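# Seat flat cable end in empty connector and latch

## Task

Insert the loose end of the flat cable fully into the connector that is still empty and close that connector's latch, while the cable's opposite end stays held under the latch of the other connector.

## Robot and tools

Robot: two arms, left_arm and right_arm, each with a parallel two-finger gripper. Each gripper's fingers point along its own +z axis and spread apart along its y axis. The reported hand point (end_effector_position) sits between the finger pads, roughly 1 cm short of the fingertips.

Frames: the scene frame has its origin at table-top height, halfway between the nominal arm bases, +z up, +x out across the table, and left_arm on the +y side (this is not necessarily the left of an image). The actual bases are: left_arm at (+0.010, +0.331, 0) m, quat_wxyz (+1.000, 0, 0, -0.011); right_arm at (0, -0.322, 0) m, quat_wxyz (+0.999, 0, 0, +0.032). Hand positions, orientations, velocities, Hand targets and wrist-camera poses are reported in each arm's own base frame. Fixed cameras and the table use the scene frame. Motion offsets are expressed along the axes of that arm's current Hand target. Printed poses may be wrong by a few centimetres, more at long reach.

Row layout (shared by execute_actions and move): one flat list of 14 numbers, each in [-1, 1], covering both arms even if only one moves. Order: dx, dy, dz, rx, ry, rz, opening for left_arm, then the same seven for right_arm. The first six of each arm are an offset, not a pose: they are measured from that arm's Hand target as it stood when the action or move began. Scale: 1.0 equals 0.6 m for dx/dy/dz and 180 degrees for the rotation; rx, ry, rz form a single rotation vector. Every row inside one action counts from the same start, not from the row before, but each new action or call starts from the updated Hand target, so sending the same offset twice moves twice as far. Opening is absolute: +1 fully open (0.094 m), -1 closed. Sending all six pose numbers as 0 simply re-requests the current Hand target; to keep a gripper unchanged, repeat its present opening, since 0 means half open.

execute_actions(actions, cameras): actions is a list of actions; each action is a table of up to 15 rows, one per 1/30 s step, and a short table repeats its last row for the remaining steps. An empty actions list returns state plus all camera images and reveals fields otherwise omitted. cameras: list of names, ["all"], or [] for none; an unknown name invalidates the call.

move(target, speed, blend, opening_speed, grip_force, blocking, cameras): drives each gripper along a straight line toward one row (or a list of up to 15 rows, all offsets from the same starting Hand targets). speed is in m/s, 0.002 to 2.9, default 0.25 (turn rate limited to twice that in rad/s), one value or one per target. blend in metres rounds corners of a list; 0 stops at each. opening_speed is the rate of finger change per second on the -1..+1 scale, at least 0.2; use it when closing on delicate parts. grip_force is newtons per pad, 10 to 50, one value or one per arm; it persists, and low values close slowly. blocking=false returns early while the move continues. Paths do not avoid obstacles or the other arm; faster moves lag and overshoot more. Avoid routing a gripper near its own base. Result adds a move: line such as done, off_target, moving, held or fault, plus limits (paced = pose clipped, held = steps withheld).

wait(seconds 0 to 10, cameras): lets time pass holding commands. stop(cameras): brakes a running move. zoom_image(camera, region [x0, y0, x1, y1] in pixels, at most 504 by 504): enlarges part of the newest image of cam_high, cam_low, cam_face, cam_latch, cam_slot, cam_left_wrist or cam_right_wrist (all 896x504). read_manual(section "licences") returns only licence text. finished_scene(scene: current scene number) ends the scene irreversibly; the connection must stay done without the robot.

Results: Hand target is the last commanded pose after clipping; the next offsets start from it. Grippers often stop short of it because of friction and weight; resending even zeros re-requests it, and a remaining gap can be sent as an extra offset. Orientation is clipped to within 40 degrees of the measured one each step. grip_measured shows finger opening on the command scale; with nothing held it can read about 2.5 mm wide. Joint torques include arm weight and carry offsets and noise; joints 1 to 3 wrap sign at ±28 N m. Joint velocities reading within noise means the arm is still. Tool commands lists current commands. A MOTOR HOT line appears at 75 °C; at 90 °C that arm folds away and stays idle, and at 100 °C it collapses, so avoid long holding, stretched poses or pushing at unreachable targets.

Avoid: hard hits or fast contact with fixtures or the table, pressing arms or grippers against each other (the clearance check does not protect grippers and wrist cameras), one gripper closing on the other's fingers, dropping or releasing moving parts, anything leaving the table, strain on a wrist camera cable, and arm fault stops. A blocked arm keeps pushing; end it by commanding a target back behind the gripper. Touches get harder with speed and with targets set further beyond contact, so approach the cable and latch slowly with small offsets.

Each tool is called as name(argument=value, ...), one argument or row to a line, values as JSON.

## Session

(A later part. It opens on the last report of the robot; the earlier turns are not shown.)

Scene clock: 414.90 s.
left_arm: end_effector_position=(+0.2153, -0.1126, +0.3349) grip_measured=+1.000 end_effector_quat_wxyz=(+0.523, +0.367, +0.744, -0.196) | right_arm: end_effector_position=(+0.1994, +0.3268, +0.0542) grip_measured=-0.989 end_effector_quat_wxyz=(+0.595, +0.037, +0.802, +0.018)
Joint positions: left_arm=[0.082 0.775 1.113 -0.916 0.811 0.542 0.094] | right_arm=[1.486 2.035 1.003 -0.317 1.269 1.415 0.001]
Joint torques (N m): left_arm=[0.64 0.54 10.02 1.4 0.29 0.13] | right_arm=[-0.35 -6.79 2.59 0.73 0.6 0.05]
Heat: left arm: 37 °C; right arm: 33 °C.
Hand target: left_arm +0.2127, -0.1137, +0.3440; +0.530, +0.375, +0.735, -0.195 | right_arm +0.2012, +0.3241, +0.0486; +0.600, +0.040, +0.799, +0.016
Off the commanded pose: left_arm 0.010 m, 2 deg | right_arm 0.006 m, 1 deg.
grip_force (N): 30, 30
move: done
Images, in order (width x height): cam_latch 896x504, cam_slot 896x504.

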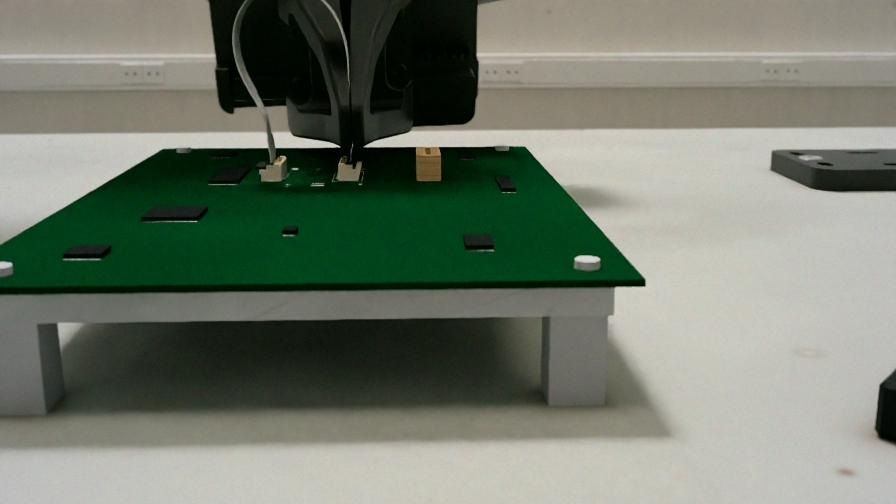

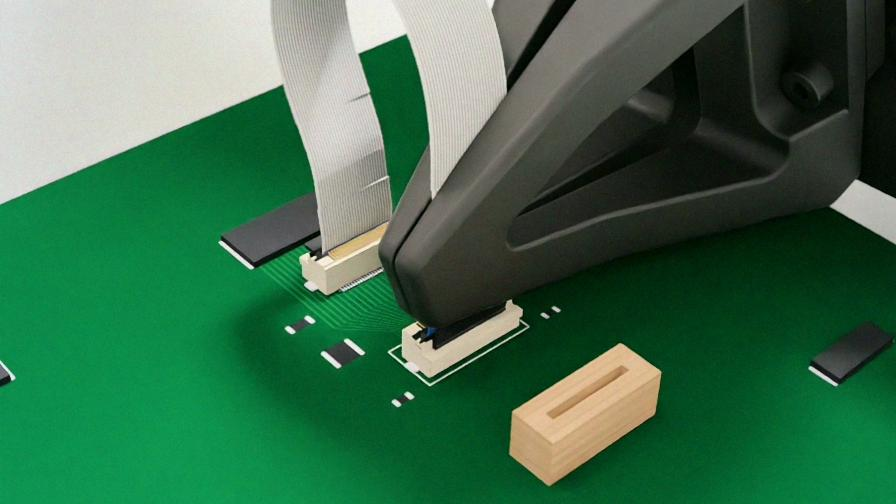

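move(
  target=[
    [0,0,0,0,0,0,1,-0.00011,-0.00133,0.00003,0,0,0,-1],
    [0,0,0,0,0,0,1,-0.00017,-0.00199,0.00004,0,0,0,-1],
  ],
  speed=0.02,
  cameras=["cam_latch"],
)

zoom_image(
  camera="cam_latch",
  region=[336, 144, 364, 170],
)

Scene clock: 420.50 s.
left_arm: end_effector_position=(+0.2153, -0.1126, +0.3349) grip_measured=+1.000 end_effector_quat_wxyz=(+0.523, +0.367, +0.744, -0.196) | right_arm: end_effector_position=(+0.1995, +0.3263, +0.0542) grip_measured=-0.989 end_effector_quat_wxyz=(+0.597, +0.038, +0.801, +0.019)
Joint positions: left_arm=[0.082 0.775 1.113 -0.916 0.811 0.542 0.094] | right_arm=[1.487 2.035 0.998 -0.309 1.273 1.414 0.001]
Joint torques (N m): left_arm=[0.57 0.61 9.99 1.4 0.27 0.16] | right_arm=[-0.4 -7.01 2.47 0.7 0.56 0.05]
Heat: left arm: 37 °C; right arm: 33 °C.
Hand target: left_arm +0.2127, -0.1137, +0.3440; +0.530, +0.375, +0.735, -0.195 | right_arm +0.2012, +0.3229, +0.0486; +0.600, +0.040, +0.799, +0.016
Off the commanded pose: left_arm 0.010 m, 2 deg | right_arm 0.007 m, 1 deg.
grip_force (N): 30, 30
move: done
Images, in order (width x height): cam_latch 896x504.

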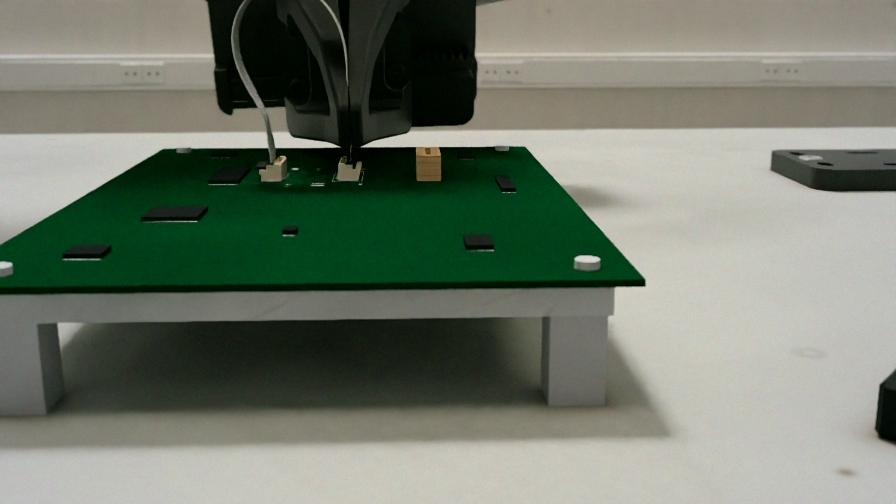

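Scaled by 18.000 from the camera's 896x504 image, which has a finer 1280x720 frame.

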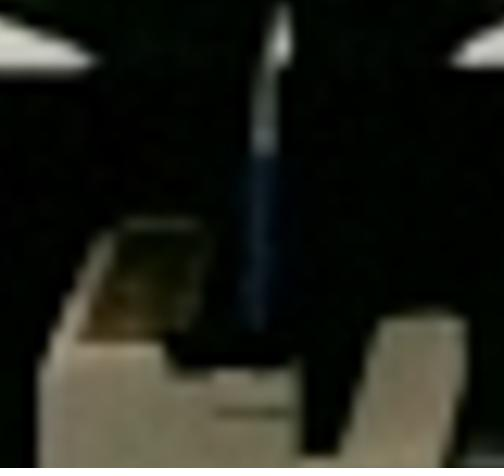

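move(
  target=[
    [0,0,0,0,0,0,1,-0.00011,-0.00133,0.00003,0,0,0,-1],
    [0,0,0,0,0,0,1,-0.00017,-0.00199,0.00004,0,0,0,-1],
  ],
  speed=0.02,
  cameras=["cam_latch","cam_face"],
)

zoom_image(
  camera="cam_latch",
  region=[336, 144, 364, 170],
)

zoom_image(
  camera="cam_face",
  region=[488, 195, 558, 245],
)

Scene clock: 422.37 s.
left_arm: end_effector_position=(+0.2153, -0.1126, +0.3349) grip_measured=+1.000 end_effector_quat_wxyz=(+0.523, +0.367, +0.744, -0.196) | right_arm: end_effector_position=(+0.1994, +0.3255, +0.0541) grip_measured=-0.989 end_effector_quat_wxyz=(+0.599, +0.038, +0.800, +0.019)
Joint positions: left_arm=[0.082 0.775 1.113 -0.916 0.811 0.542 0.094] | right_arm=[1.488 2.035 0.993 -0.301 1.278 1.413 0.001]
Joint torques (N m): left_arm=[0.66 0.59 10.06 1.4 0.28 0.1] | right_arm=[-0.49 -7.23 2.33 0.66 0.51 0.04]
Heat: left arm: 37 °C; right arm: 33 °C.
Hand target: left_arm +0.2127, -0.1137, +0.3440; +0.530, +0.375, +0.735, -0.195 | right_arm +0.2012, +0.3217, +0.0486; +0.600, +0.040, +0.799, +0.016
Off the commanded pose: left_arm 0.010 m, 2 deg | right_arm 0.007 m, 0 deg.
grip_force (N): 30, 30
move: done
Images, in order (width x height): cam_face 896x504, cam_latch 896x504.

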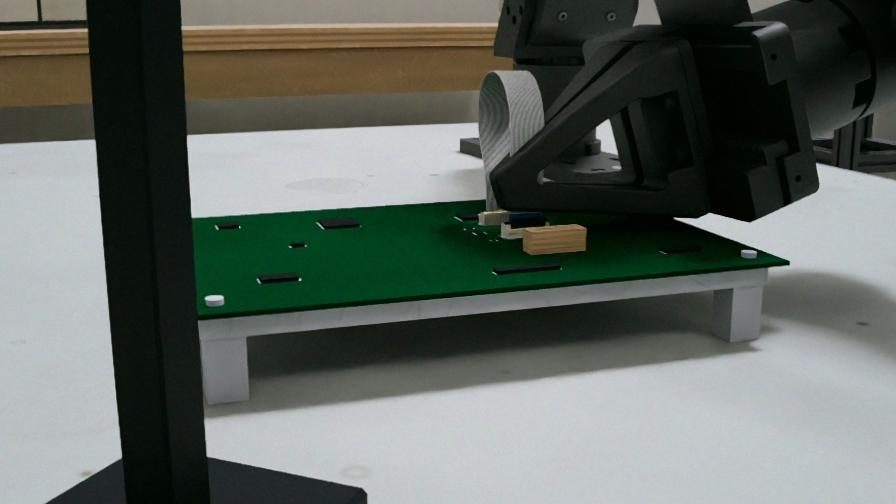

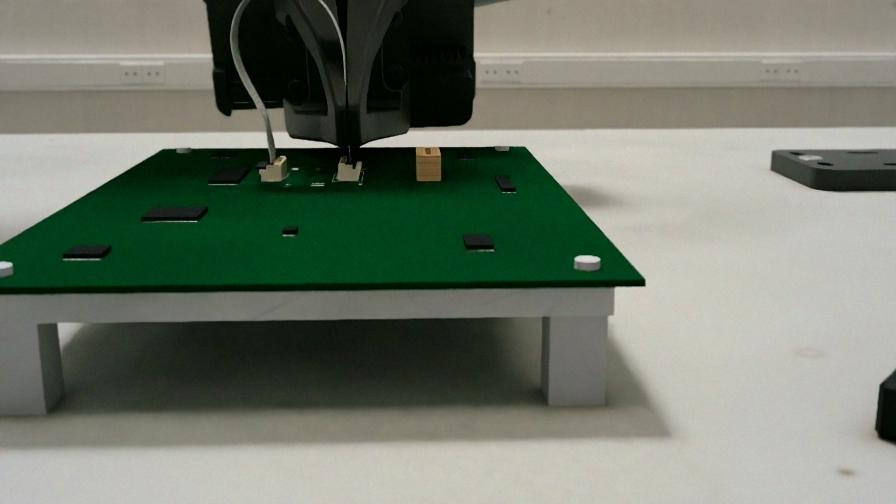

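Scaled by 18.000 from the camera's 896x504 image, which has a finer 1280x720 frame.

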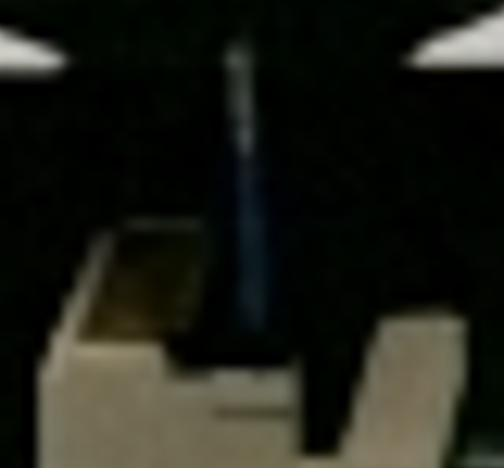

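Scaled by 7.200 from the camera's 896x504 image, which has a finer 1280x720 frame.

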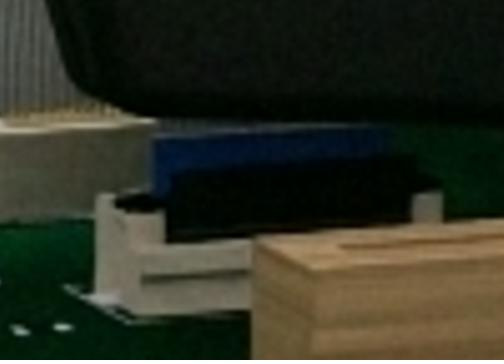

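move(
  target=[
    [0,0,0,0,0,0,1,-0.00269,0.00225,0.000855,0,0,0,-1],
    [0,0,0,0,0,0,1,-0.00315,0.00232,0.00246,0,0,0,-1],
  ],
  speed=0.02,
  cameras=["cam_latch","cam_face","cam_slot"],
)

zoom_image(
  camera="cam_latch",
  region=[336, 144, 364, 170],
)

zoom_image(
  camera="cam_slot",
  region=[406, 314, 442, 344],
)

Scene clock: 426.13 s.
left_arm: end_effector_position=(+0.2153, -0.1126, +0.3349) grip_measured=+1.000 end_effector_quat_wxyz=(+0.523, +0.367, +0.744, -0.196) | right_arm: end_effector_position=(+0.1995, +0.3265, +0.0543) grip_measured=-0.989 end_effector_quat_wxyz=(+0.599, +0.033, +0.800, +0.017)
Joint positions: left_arm=[0.082 0.775 1.113 -0.916 0.811 0.542 0.094] | right_arm=[1.488 2.035 0.993 -0.293 1.278 1.395 0.001]
Joint torques (N m): left_arm=[0.51 0.55 9.96 1.41 0.28 0.13] | right_arm=[-0.96 -7.47 2.52 0.72 0.51 0.05]
Heat: left arm: 37 °C; right arm: 33 °C.
Hand target: left_arm +0.2127, -0.1137, +0.3440; +0.530, +0.375, +0.735, -0.195 | right_arm +0.2032, +0.3229, +0.0501; +0.600, +0.040, +0.799, +0.016
Off the commanded pose: left_arm 0.010 m, 2 deg | right_arm 0.007 m, 1 deg.
grip_force (N): 30, 30
move: done
Images, in order (width x height): cam_face 896x504, cam_latch 896x504, cam_slot 896x504.

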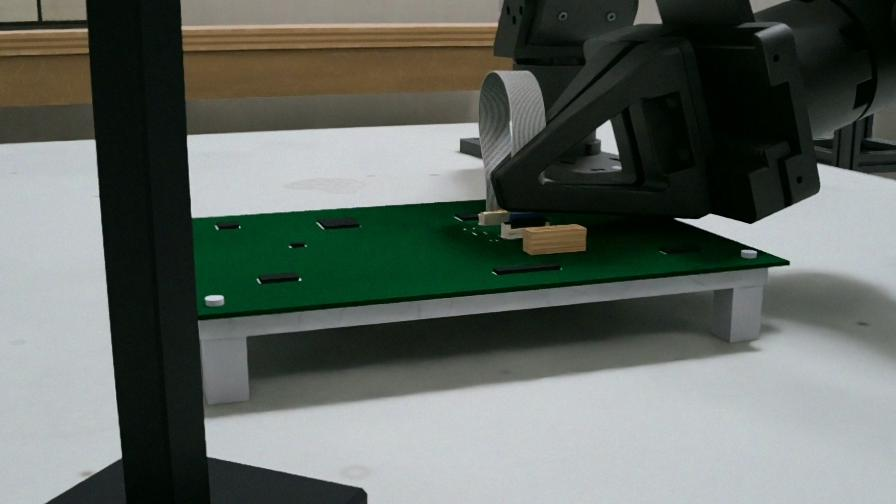

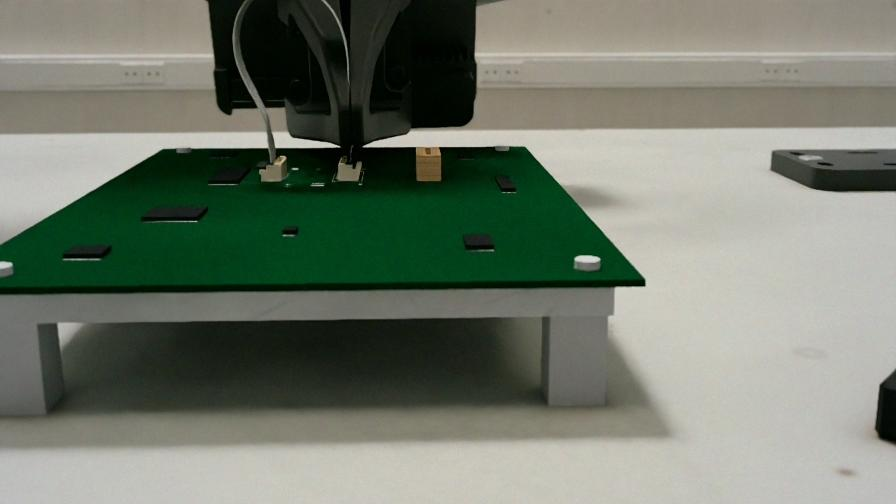

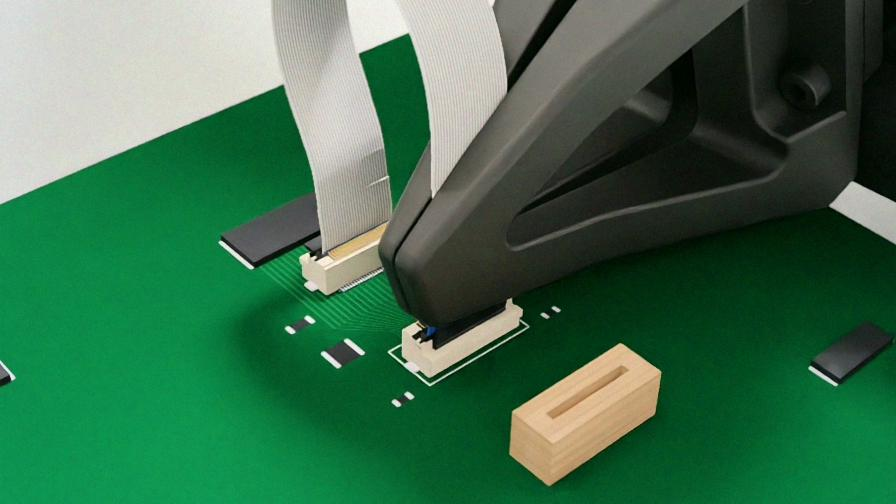

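Scaled by 18.000 from the camera's 896x504 image, which has a finer 1280x720 frame.

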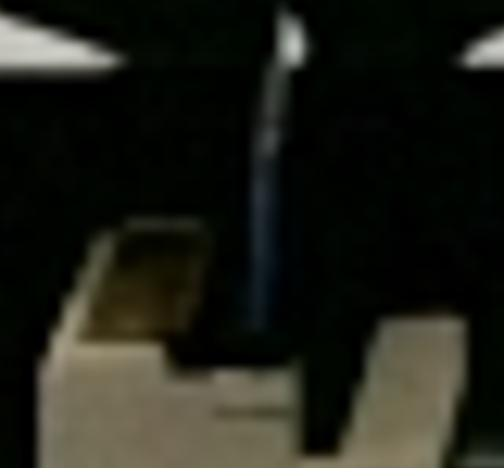

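Scaled by 14.000 from the camera's 896x504 image, which has a finer 1280x720 frame.

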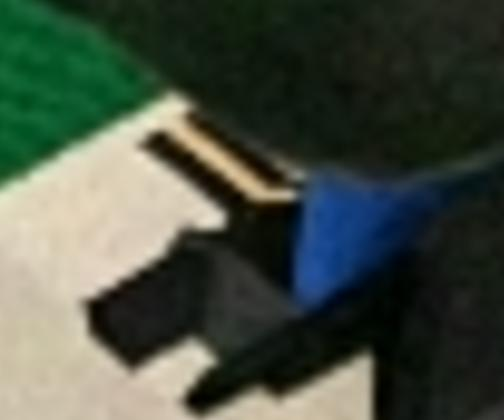

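zoom_image(
  camera="cam_slot",
  region=[304, 242, 340, 272],
)

zoom_image(
  camera="cam_face",
  region=[488, 195, 558, 245],
)

Scaled by 14.000 from the camera's 896x504 image, which has a finer 1280x720 frame.

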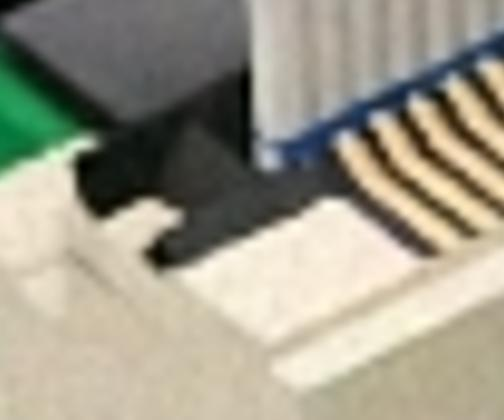

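Scaled by 7.200 from the camera's 896x504 image, which has a finer 1280x720 frame.

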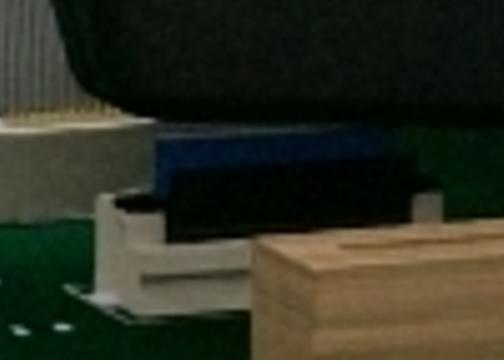

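move(
  target=[
    [0,0,0,0,0,0,1,-0.00046,0.00007,0.0016,0,0,0,-1],
    [0,0,0,0,0,0,1,-0.00092,0.00014,0.0032,0,0,0,-1],
  ],
  speed=0.02,
  cameras=["cam_latch","cam_face","cam_slot"],
)

zoom_image(
  camera="cam_slot",
  region=[406, 314, 442, 344],
)

zoom_image(
  camera="cam_face",
  region=[488, 195, 558, 245],
)

Scene clock: 434.77 s.
left_arm: end_effector_position=(+0.2153, -0.1126, +0.3349) grip_measured=+1.000 end_effector_quat_wxyz=(+0.523, +0.367, +0.744, -0.196) | right_arm: end_effector_position=(+0.1995, +0.3277, +0.0540) grip_measured=-0.989 end_effector_quat_wxyz=(+0.599, +0.030, +0.800, +0.018)
Joint positions: left_arm=[0.082 0.775 1.113 -0.916 0.811 0.542 0.094] | right_arm=[1.488 2.035 0.989 -0.273 1.277 1.376 0.001]
Joint torques (N m): left_arm=[0.59 0.61 10.11 1.4 0.31 0.13] | right_arm=[-1.47 -7.6 2.47 0.74 0.5 0.04]
Heat: left arm: 37 °C; right arm: 34 °C.
Hand target: left_arm +0.2127, -0.1137, +0.3440; +0.530, +0.375, +0.735, -0.195 | right_arm +0.2052, +0.3229, +0.0501; +0.600, +0.040, +0.799, +0.016
Off the commanded pose: left_arm 0.010 m, 2 deg | right_arm 0.008 m, 1 deg.
grip_force (N): 30, 30
move: done
Images, in order (width x height): cam_face 896x504, cam_latch 896x504, cam_slot 896x504.

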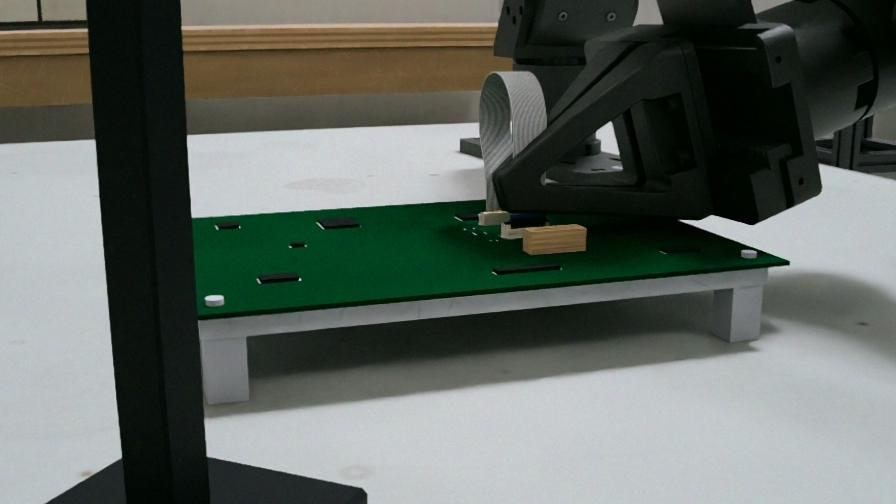

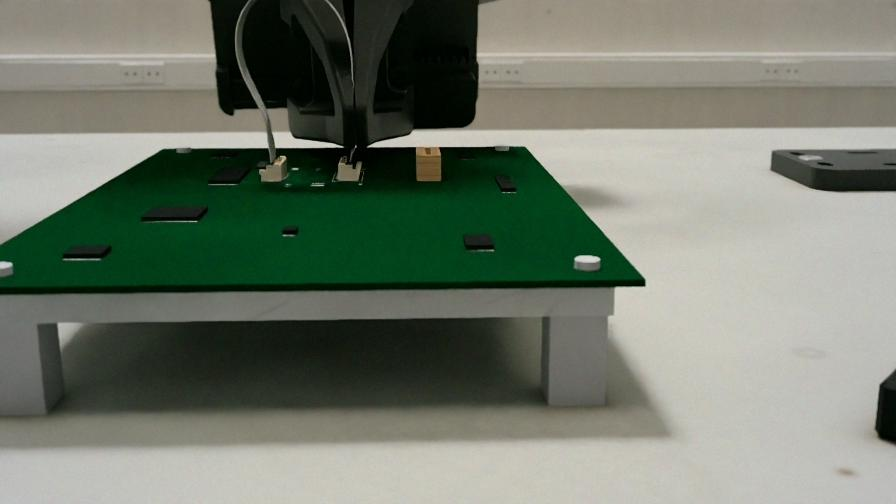

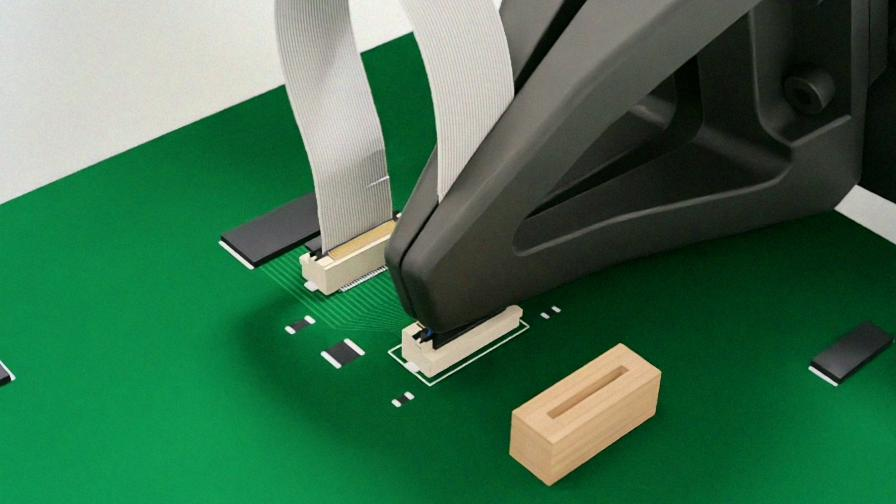

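Scaled by 14.000 from the camera's 896x504 image, which has a finer 1280x720 frame.

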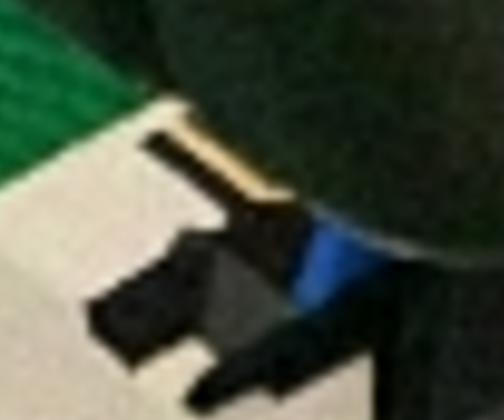

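Scaled by 7.200 from the camera's 896x504 image, which has a finer 1280x720 frame.

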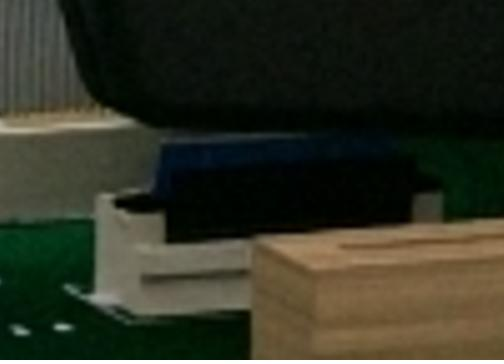

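zoom_image(
  camera="cam_face",
  region=[500, 205, 552, 235],
)

Scaled by 9.692 from the camera's 896x504 image, which has a finer 1280x720 frame.

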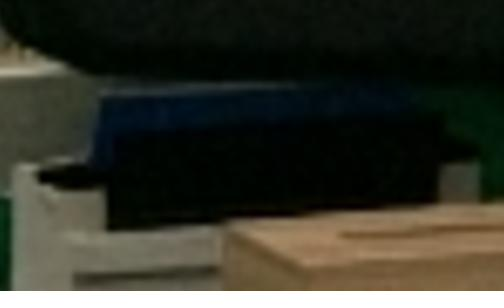

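zoom_image(
  camera="cam_latch",
  region=[256, 152, 292, 185],
)

zoom_image(
  camera="cam_latch",
  region=[332, 152, 368, 185],
)

Scaled by 14.000 from the camera's 896x504 image, which has a finer 1280x720 frame.

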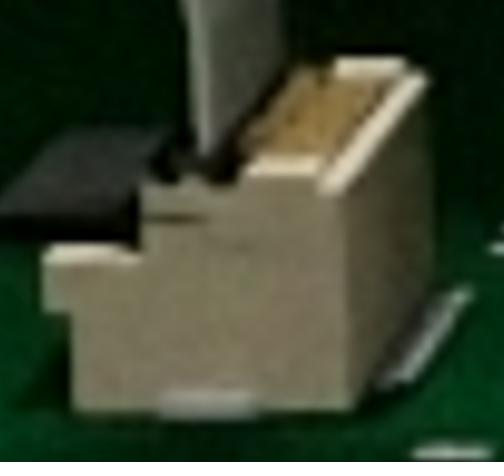

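Scaled by 14.000 from the camera's 896x504 image, which has a finer 1280x720 frame.

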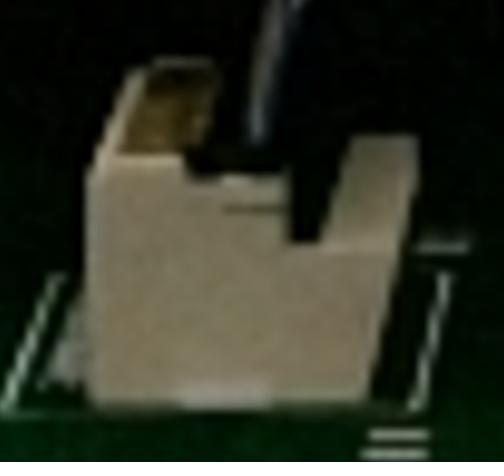

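move(
  target=[
    [0,0,0,0,0,0,1,-0.03447,0.00744,-0.0202,0,0,-0.0046,-1],
    [0,0,0,0,0,0,1,-0.04655,0.02498,-0.00644,0,0,-0.0046,-1],
    [0,0,0,0,0,0,1,-0.01426,0.00706,-0.01435,0,0,-0.0046,-1],
    [0,0,0,0,0,0,1,-0.00468,0.00632,-0.01155,0,0,-0.0046,-1],
  ],
  blend=[0.004,0,0.003,0],
  speed=0.04,
  cameras=["cam_latch","cam_slot","cam_face"],
)

zoom_image(
  camera="cam_latch",
  region=[336, 144, 364, 170],
)

zoom_image(
  camera="cam_slot",
  region=[406, 314, 442, 344],
)

zoom_image(
  camera="cam_face",
  region=[488, 195, 558, 245],
)

Scene clock: 454.67 s.
left_arm: end_effector_position=(+0.2153, -0.1126, +0.3349) grip_measured=+1.000 end_effector_quat_wxyz=(+0.523, +0.367, +0.744, -0.196) | right_arm: end_effector_position=(+0.1999, +0.3280, +0.0567) grip_measured=-0.989 end_effector_quat_wxyz=(+0.588, +0.030, +0.808, +0.010)
Joint positions: left_arm=[0.082 0.775 1.113 -0.916 0.811 0.542 0.094] | right_arm=[1.483 2.027 1.021 -0.355 1.251 1.405 0.001]
Joint torques (N m): left_arm=[0.47 0.58 9.95 1.38 0.27 0.11] | right_arm=[0.46 -6.91 2.82 0.66 0.75 0.16]
Heat: left arm: 37 °C; right arm: 34 °C.
Hand target: left_arm +0.2127, -0.1137, +0.3440; +0.530, +0.375, +0.735, -0.195 | right_arm +0.1995, +0.3266, +0.0550; +0.600, +0.034, +0.799, +0.012
Off the commanded pose: left_arm 0.010 m, 2 deg | right_arm 0.002 m, 2 deg.
grip_force (N): 30, 30
move: done
Images, in order (width x height): cam_face 896x504, cam_latch 896x504, cam_slot 896x504.

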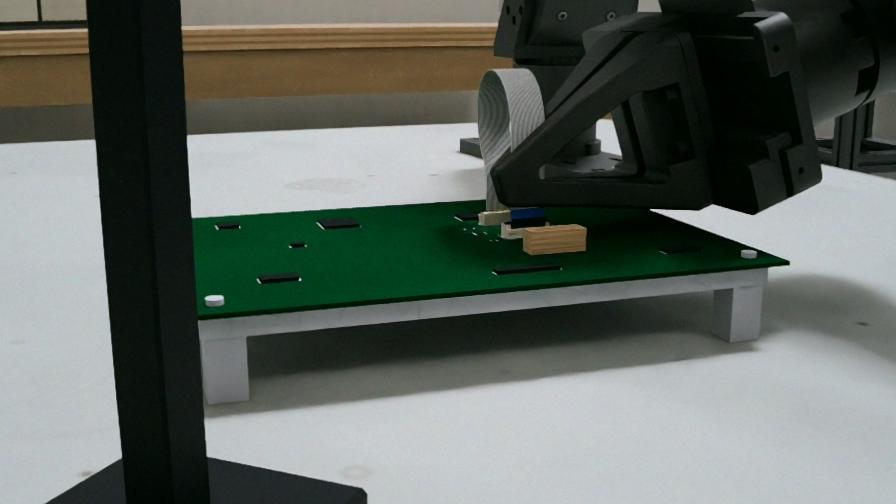

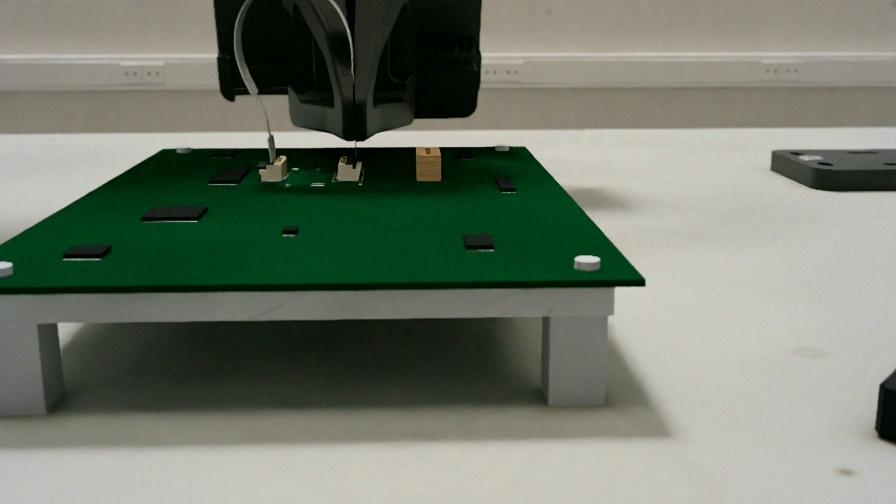

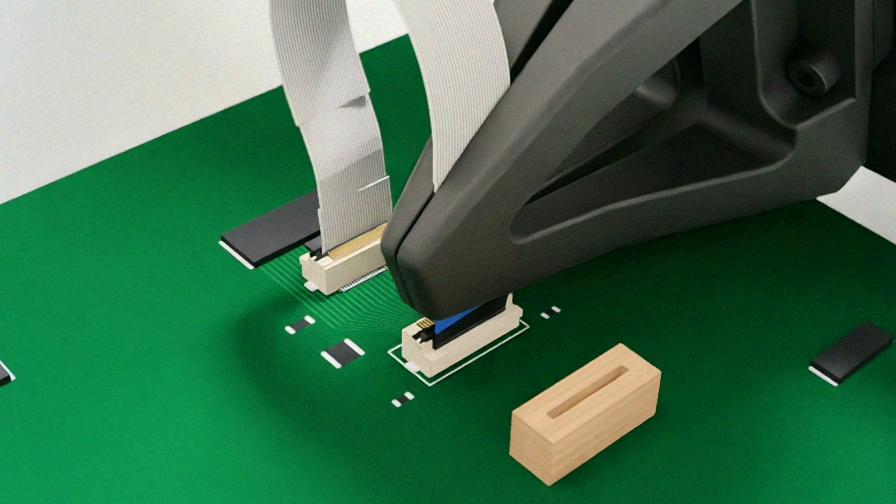

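Scaled by 18.000 from the camera's 896x504 image, which has a finer 1280x720 frame.

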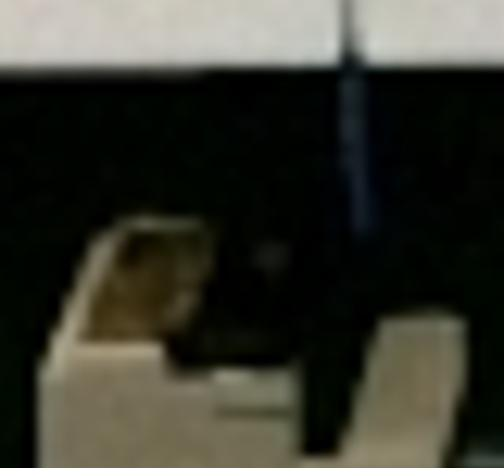

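Scaled by 14.000 from the camera's 896x504 image, which has a finer 1280x720 frame.

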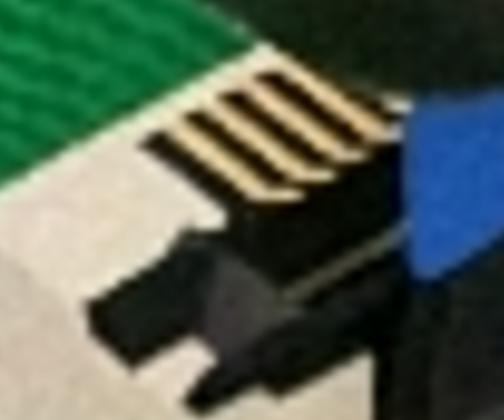

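Scaled by 7.200 from the camera's 896x504 image, which has a finer 1280x720 frame.

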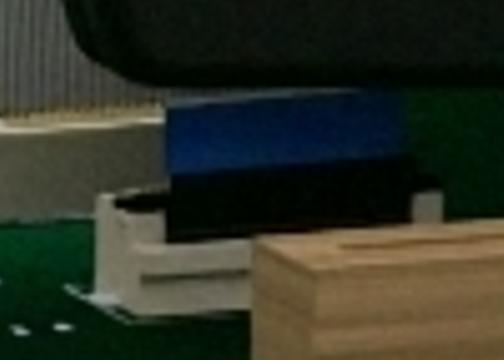

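zoom_image(
  camera="cam_face",
  region=[494, 204, 554, 244],
)

zoom_image(
  camera="cam_slot",
  region=[394, 284, 534, 390],
)

Scaled by 8.400 from the camera's 896x504 image, which has a finer 1280x720 frame.

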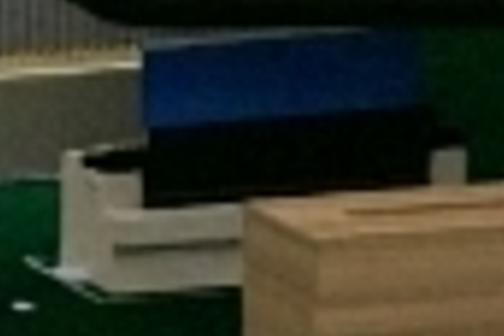

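Scaled by 3.600 from the camera's 896x504 image, which has a finer 1280x720 frame.

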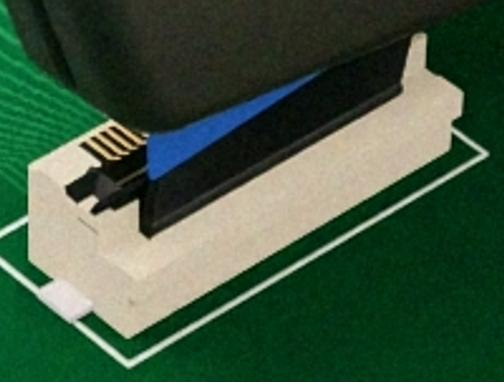

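zoom_image(
  camera="cam_slot",
  region=[424, 322, 454, 352],
)

zoom_image(
  camera="cam_face",
  region=[504, 206, 526, 232],
)

zoom_image(
  camera="cam_face",
  region=[530, 206, 552, 232],
)

Scaled by 16.800 from the camera's 896x504 image, which has a finer 1280x720 frame.

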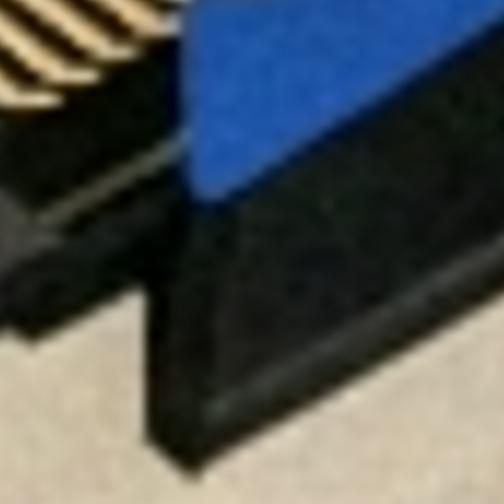

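Scaled by 19.385 from the camera's 896x504 image, which has a finer 1280x720 frame.

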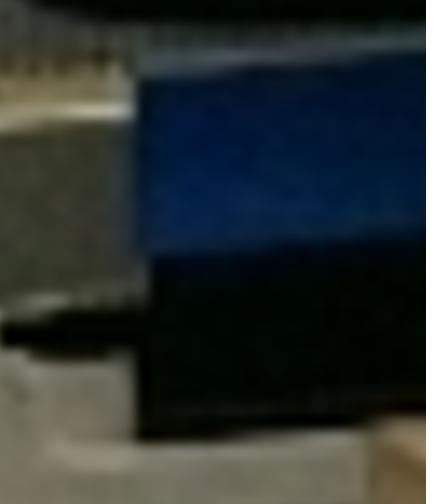

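Scaled by 19.385 from the camera's 896x504 image, which has a finer 1280x720 frame.

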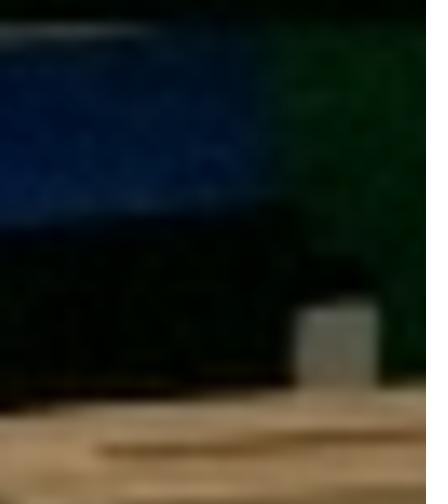

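move(
  target=[
    [0,0,0,0,0,0,1,-0.03193,0.002,-0.0093,0,0,-0.008,-1],
    [0,0,0,0,0,0,1,-0.04181,0.01801,0.00419,0,0,-0.008,-1],
    [0,0,0,0,0,0,1,-0.0093,0.00056,-0.00375,0,0,-0.008,-1],
  ],
  blend=[0.004,0,0],
  speed=0.04,
  cameras=["cam_latch"],
)

zoom_image(
  camera="cam_latch",
  region=[336, 134, 364, 170],
)

Scene clock: 475.53 s.
left_arm: end_effector_position=(+0.2153, -0.1126, +0.3349) grip_measured=+1.000 end_effector_quat_wxyz=(+0.523, +0.367, +0.744, -0.196) | right_arm: end_effector_position=(+0.1988, +0.3267, +0.0557) grip_measured=-0.989 end_effector_quat_wxyz=(+0.586, +0.015, +0.810, -0.002)
Joint positions: left_arm=[0.082 0.775 1.113 -0.916 0.811 0.542 0.094] | right_arm=[1.485 2.027 1.024 -0.377 1.245 1.385 0.001]
Joint torques (N m): left_arm=[0.65 0.54 10.09 1.37 0.27 0.11] | right_arm=[0.46 -8.05 3.14 0.57 0.8 0.16]
Heat: left arm: 37 °C; right arm: 33 °C.
Hand target: left_arm +0.2127, -0.1137, +0.3440; +0.530, +0.375, +0.735, -0.195 | right_arm +0.1989, +0.3266, +0.0609; +0.600, +0.024, +0.799, +0.004
Off the commanded pose: left_arm 0.010 m, 2 deg | right_arm 0.005 m, 2 deg.
grip_force (N): 30, 30
move: done
Images, in order (width x height): cam_latch 896x504.

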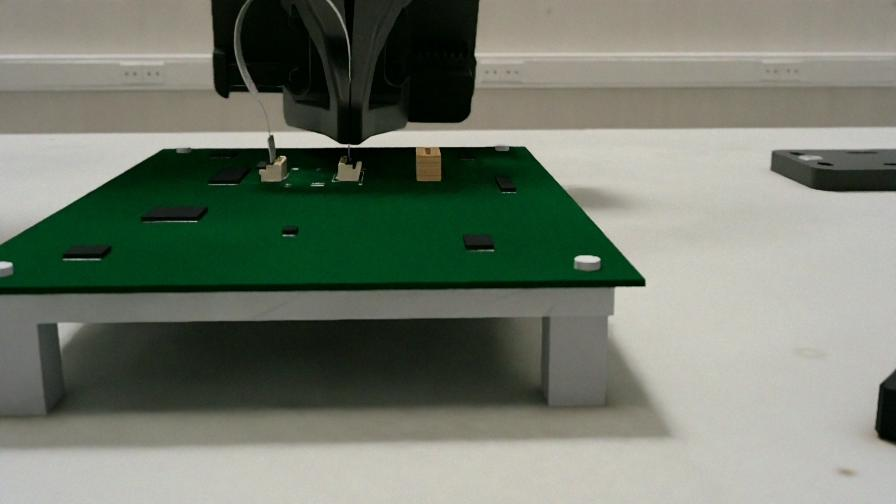

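Scaled by 14.000 from the camera's 896x504 image, which has a finer 1280x720 frame.

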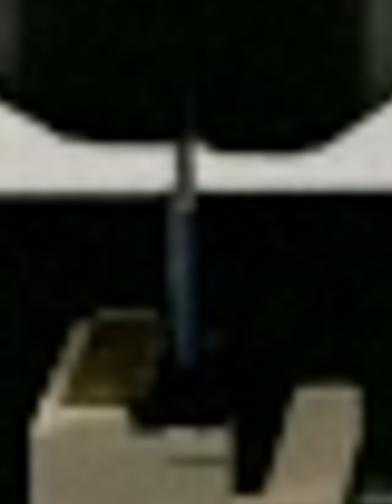

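wait(
  seconds=0.1,
  cameras=["cam_face","cam_slot","cam_latch"],
)

zoom_image(
  camera="cam_face",
  region=[494, 204, 554, 244],
)

zoom_image(
  camera="cam_slot",
  region=[406, 314, 442, 344],
)

Scene clock: 477.03 s.
left_arm: end_effector_position=(+0.2153, -0.1126, +0.3349) grip_measured=+1.000 end_effector_quat_wxyz=(+0.523, +0.367, +0.744, -0.196) | right_arm: end_effector_position=(+0.1988, +0.3267, +0.0557) grip_measured=-0.989 end_effector_quat_wxyz=(+0.586, +0.015, +0.810, -0.002)
Joint positions: left_arm=[0.082 0.775 1.113 -0.916 0.811 0.542 0.094] | right_arm=[1.485 2.027 1.024 -0.377 1.245 1.385 0.001]
Joint torques (N m): left_arm=[0.54 0.59 10 1.41 0.29 0.12] | right_arm=[0.47 -8.05 3.15 0.57 0.81 0.17]
Heat: left arm: 37 °C; right arm: 33 °C.
Hand target: left_arm +0.2127, -0.1137, +0.3440; +0.530, +0.375, +0.735, -0.195 | right_arm +0.1989, +0.3266, +0.0609; +0.600, +0.024, +0.799, +0.004
Tool commands: left_gripper/opening=+1.0 right_gripper/opening=-1.0
Off the commanded pose: left_arm 0.010 m, 2 deg | right_arm 0.005 m, 2 deg.
grip_force (N): 30, 30
wait: 0.10 s; at rest from the start
Images, in order (width x height): cam_face 896x504, cam_latch 896x504, cam_slot 896x504.

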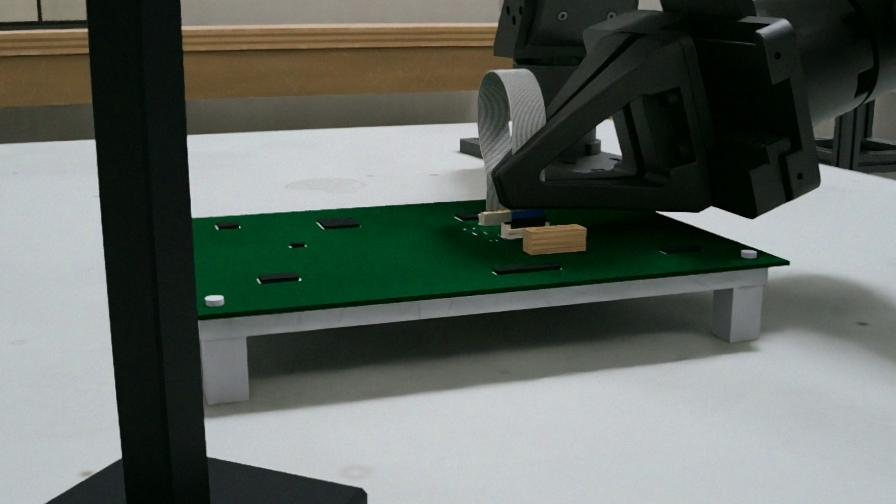

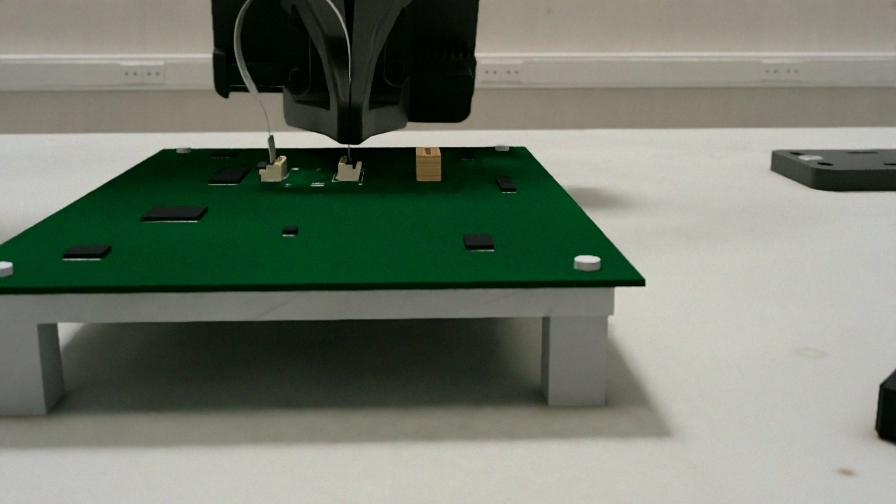

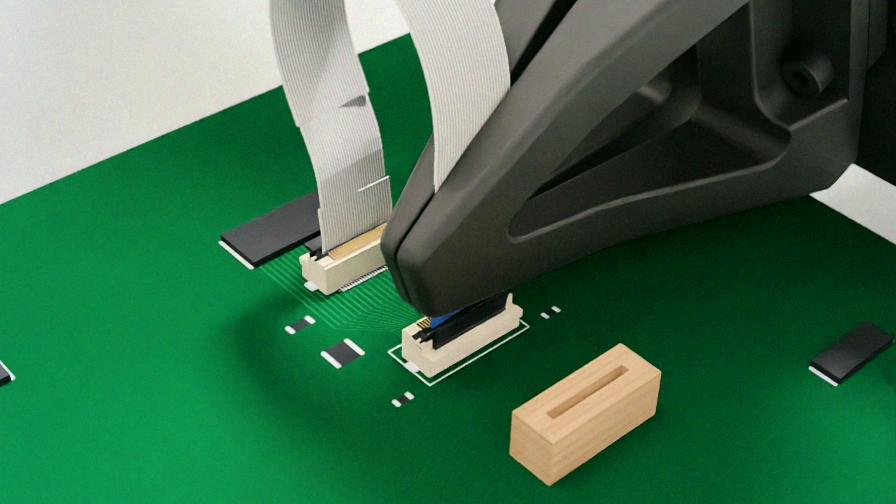

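Scaled by 8.400 from the camera's 896x504 image, which has a finer 1280x720 frame.

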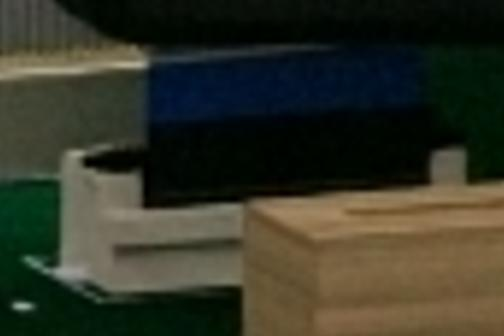

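Scaled by 14.000 from the camera's 896x504 image, which has a finer 1280x720 frame.

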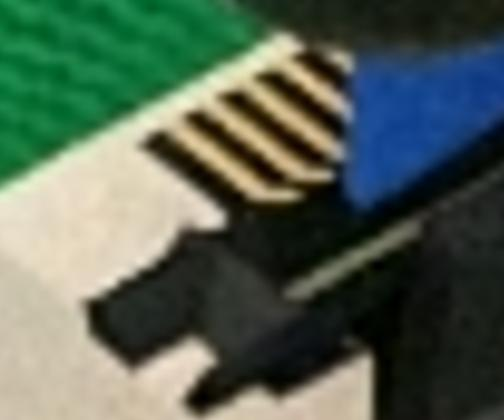

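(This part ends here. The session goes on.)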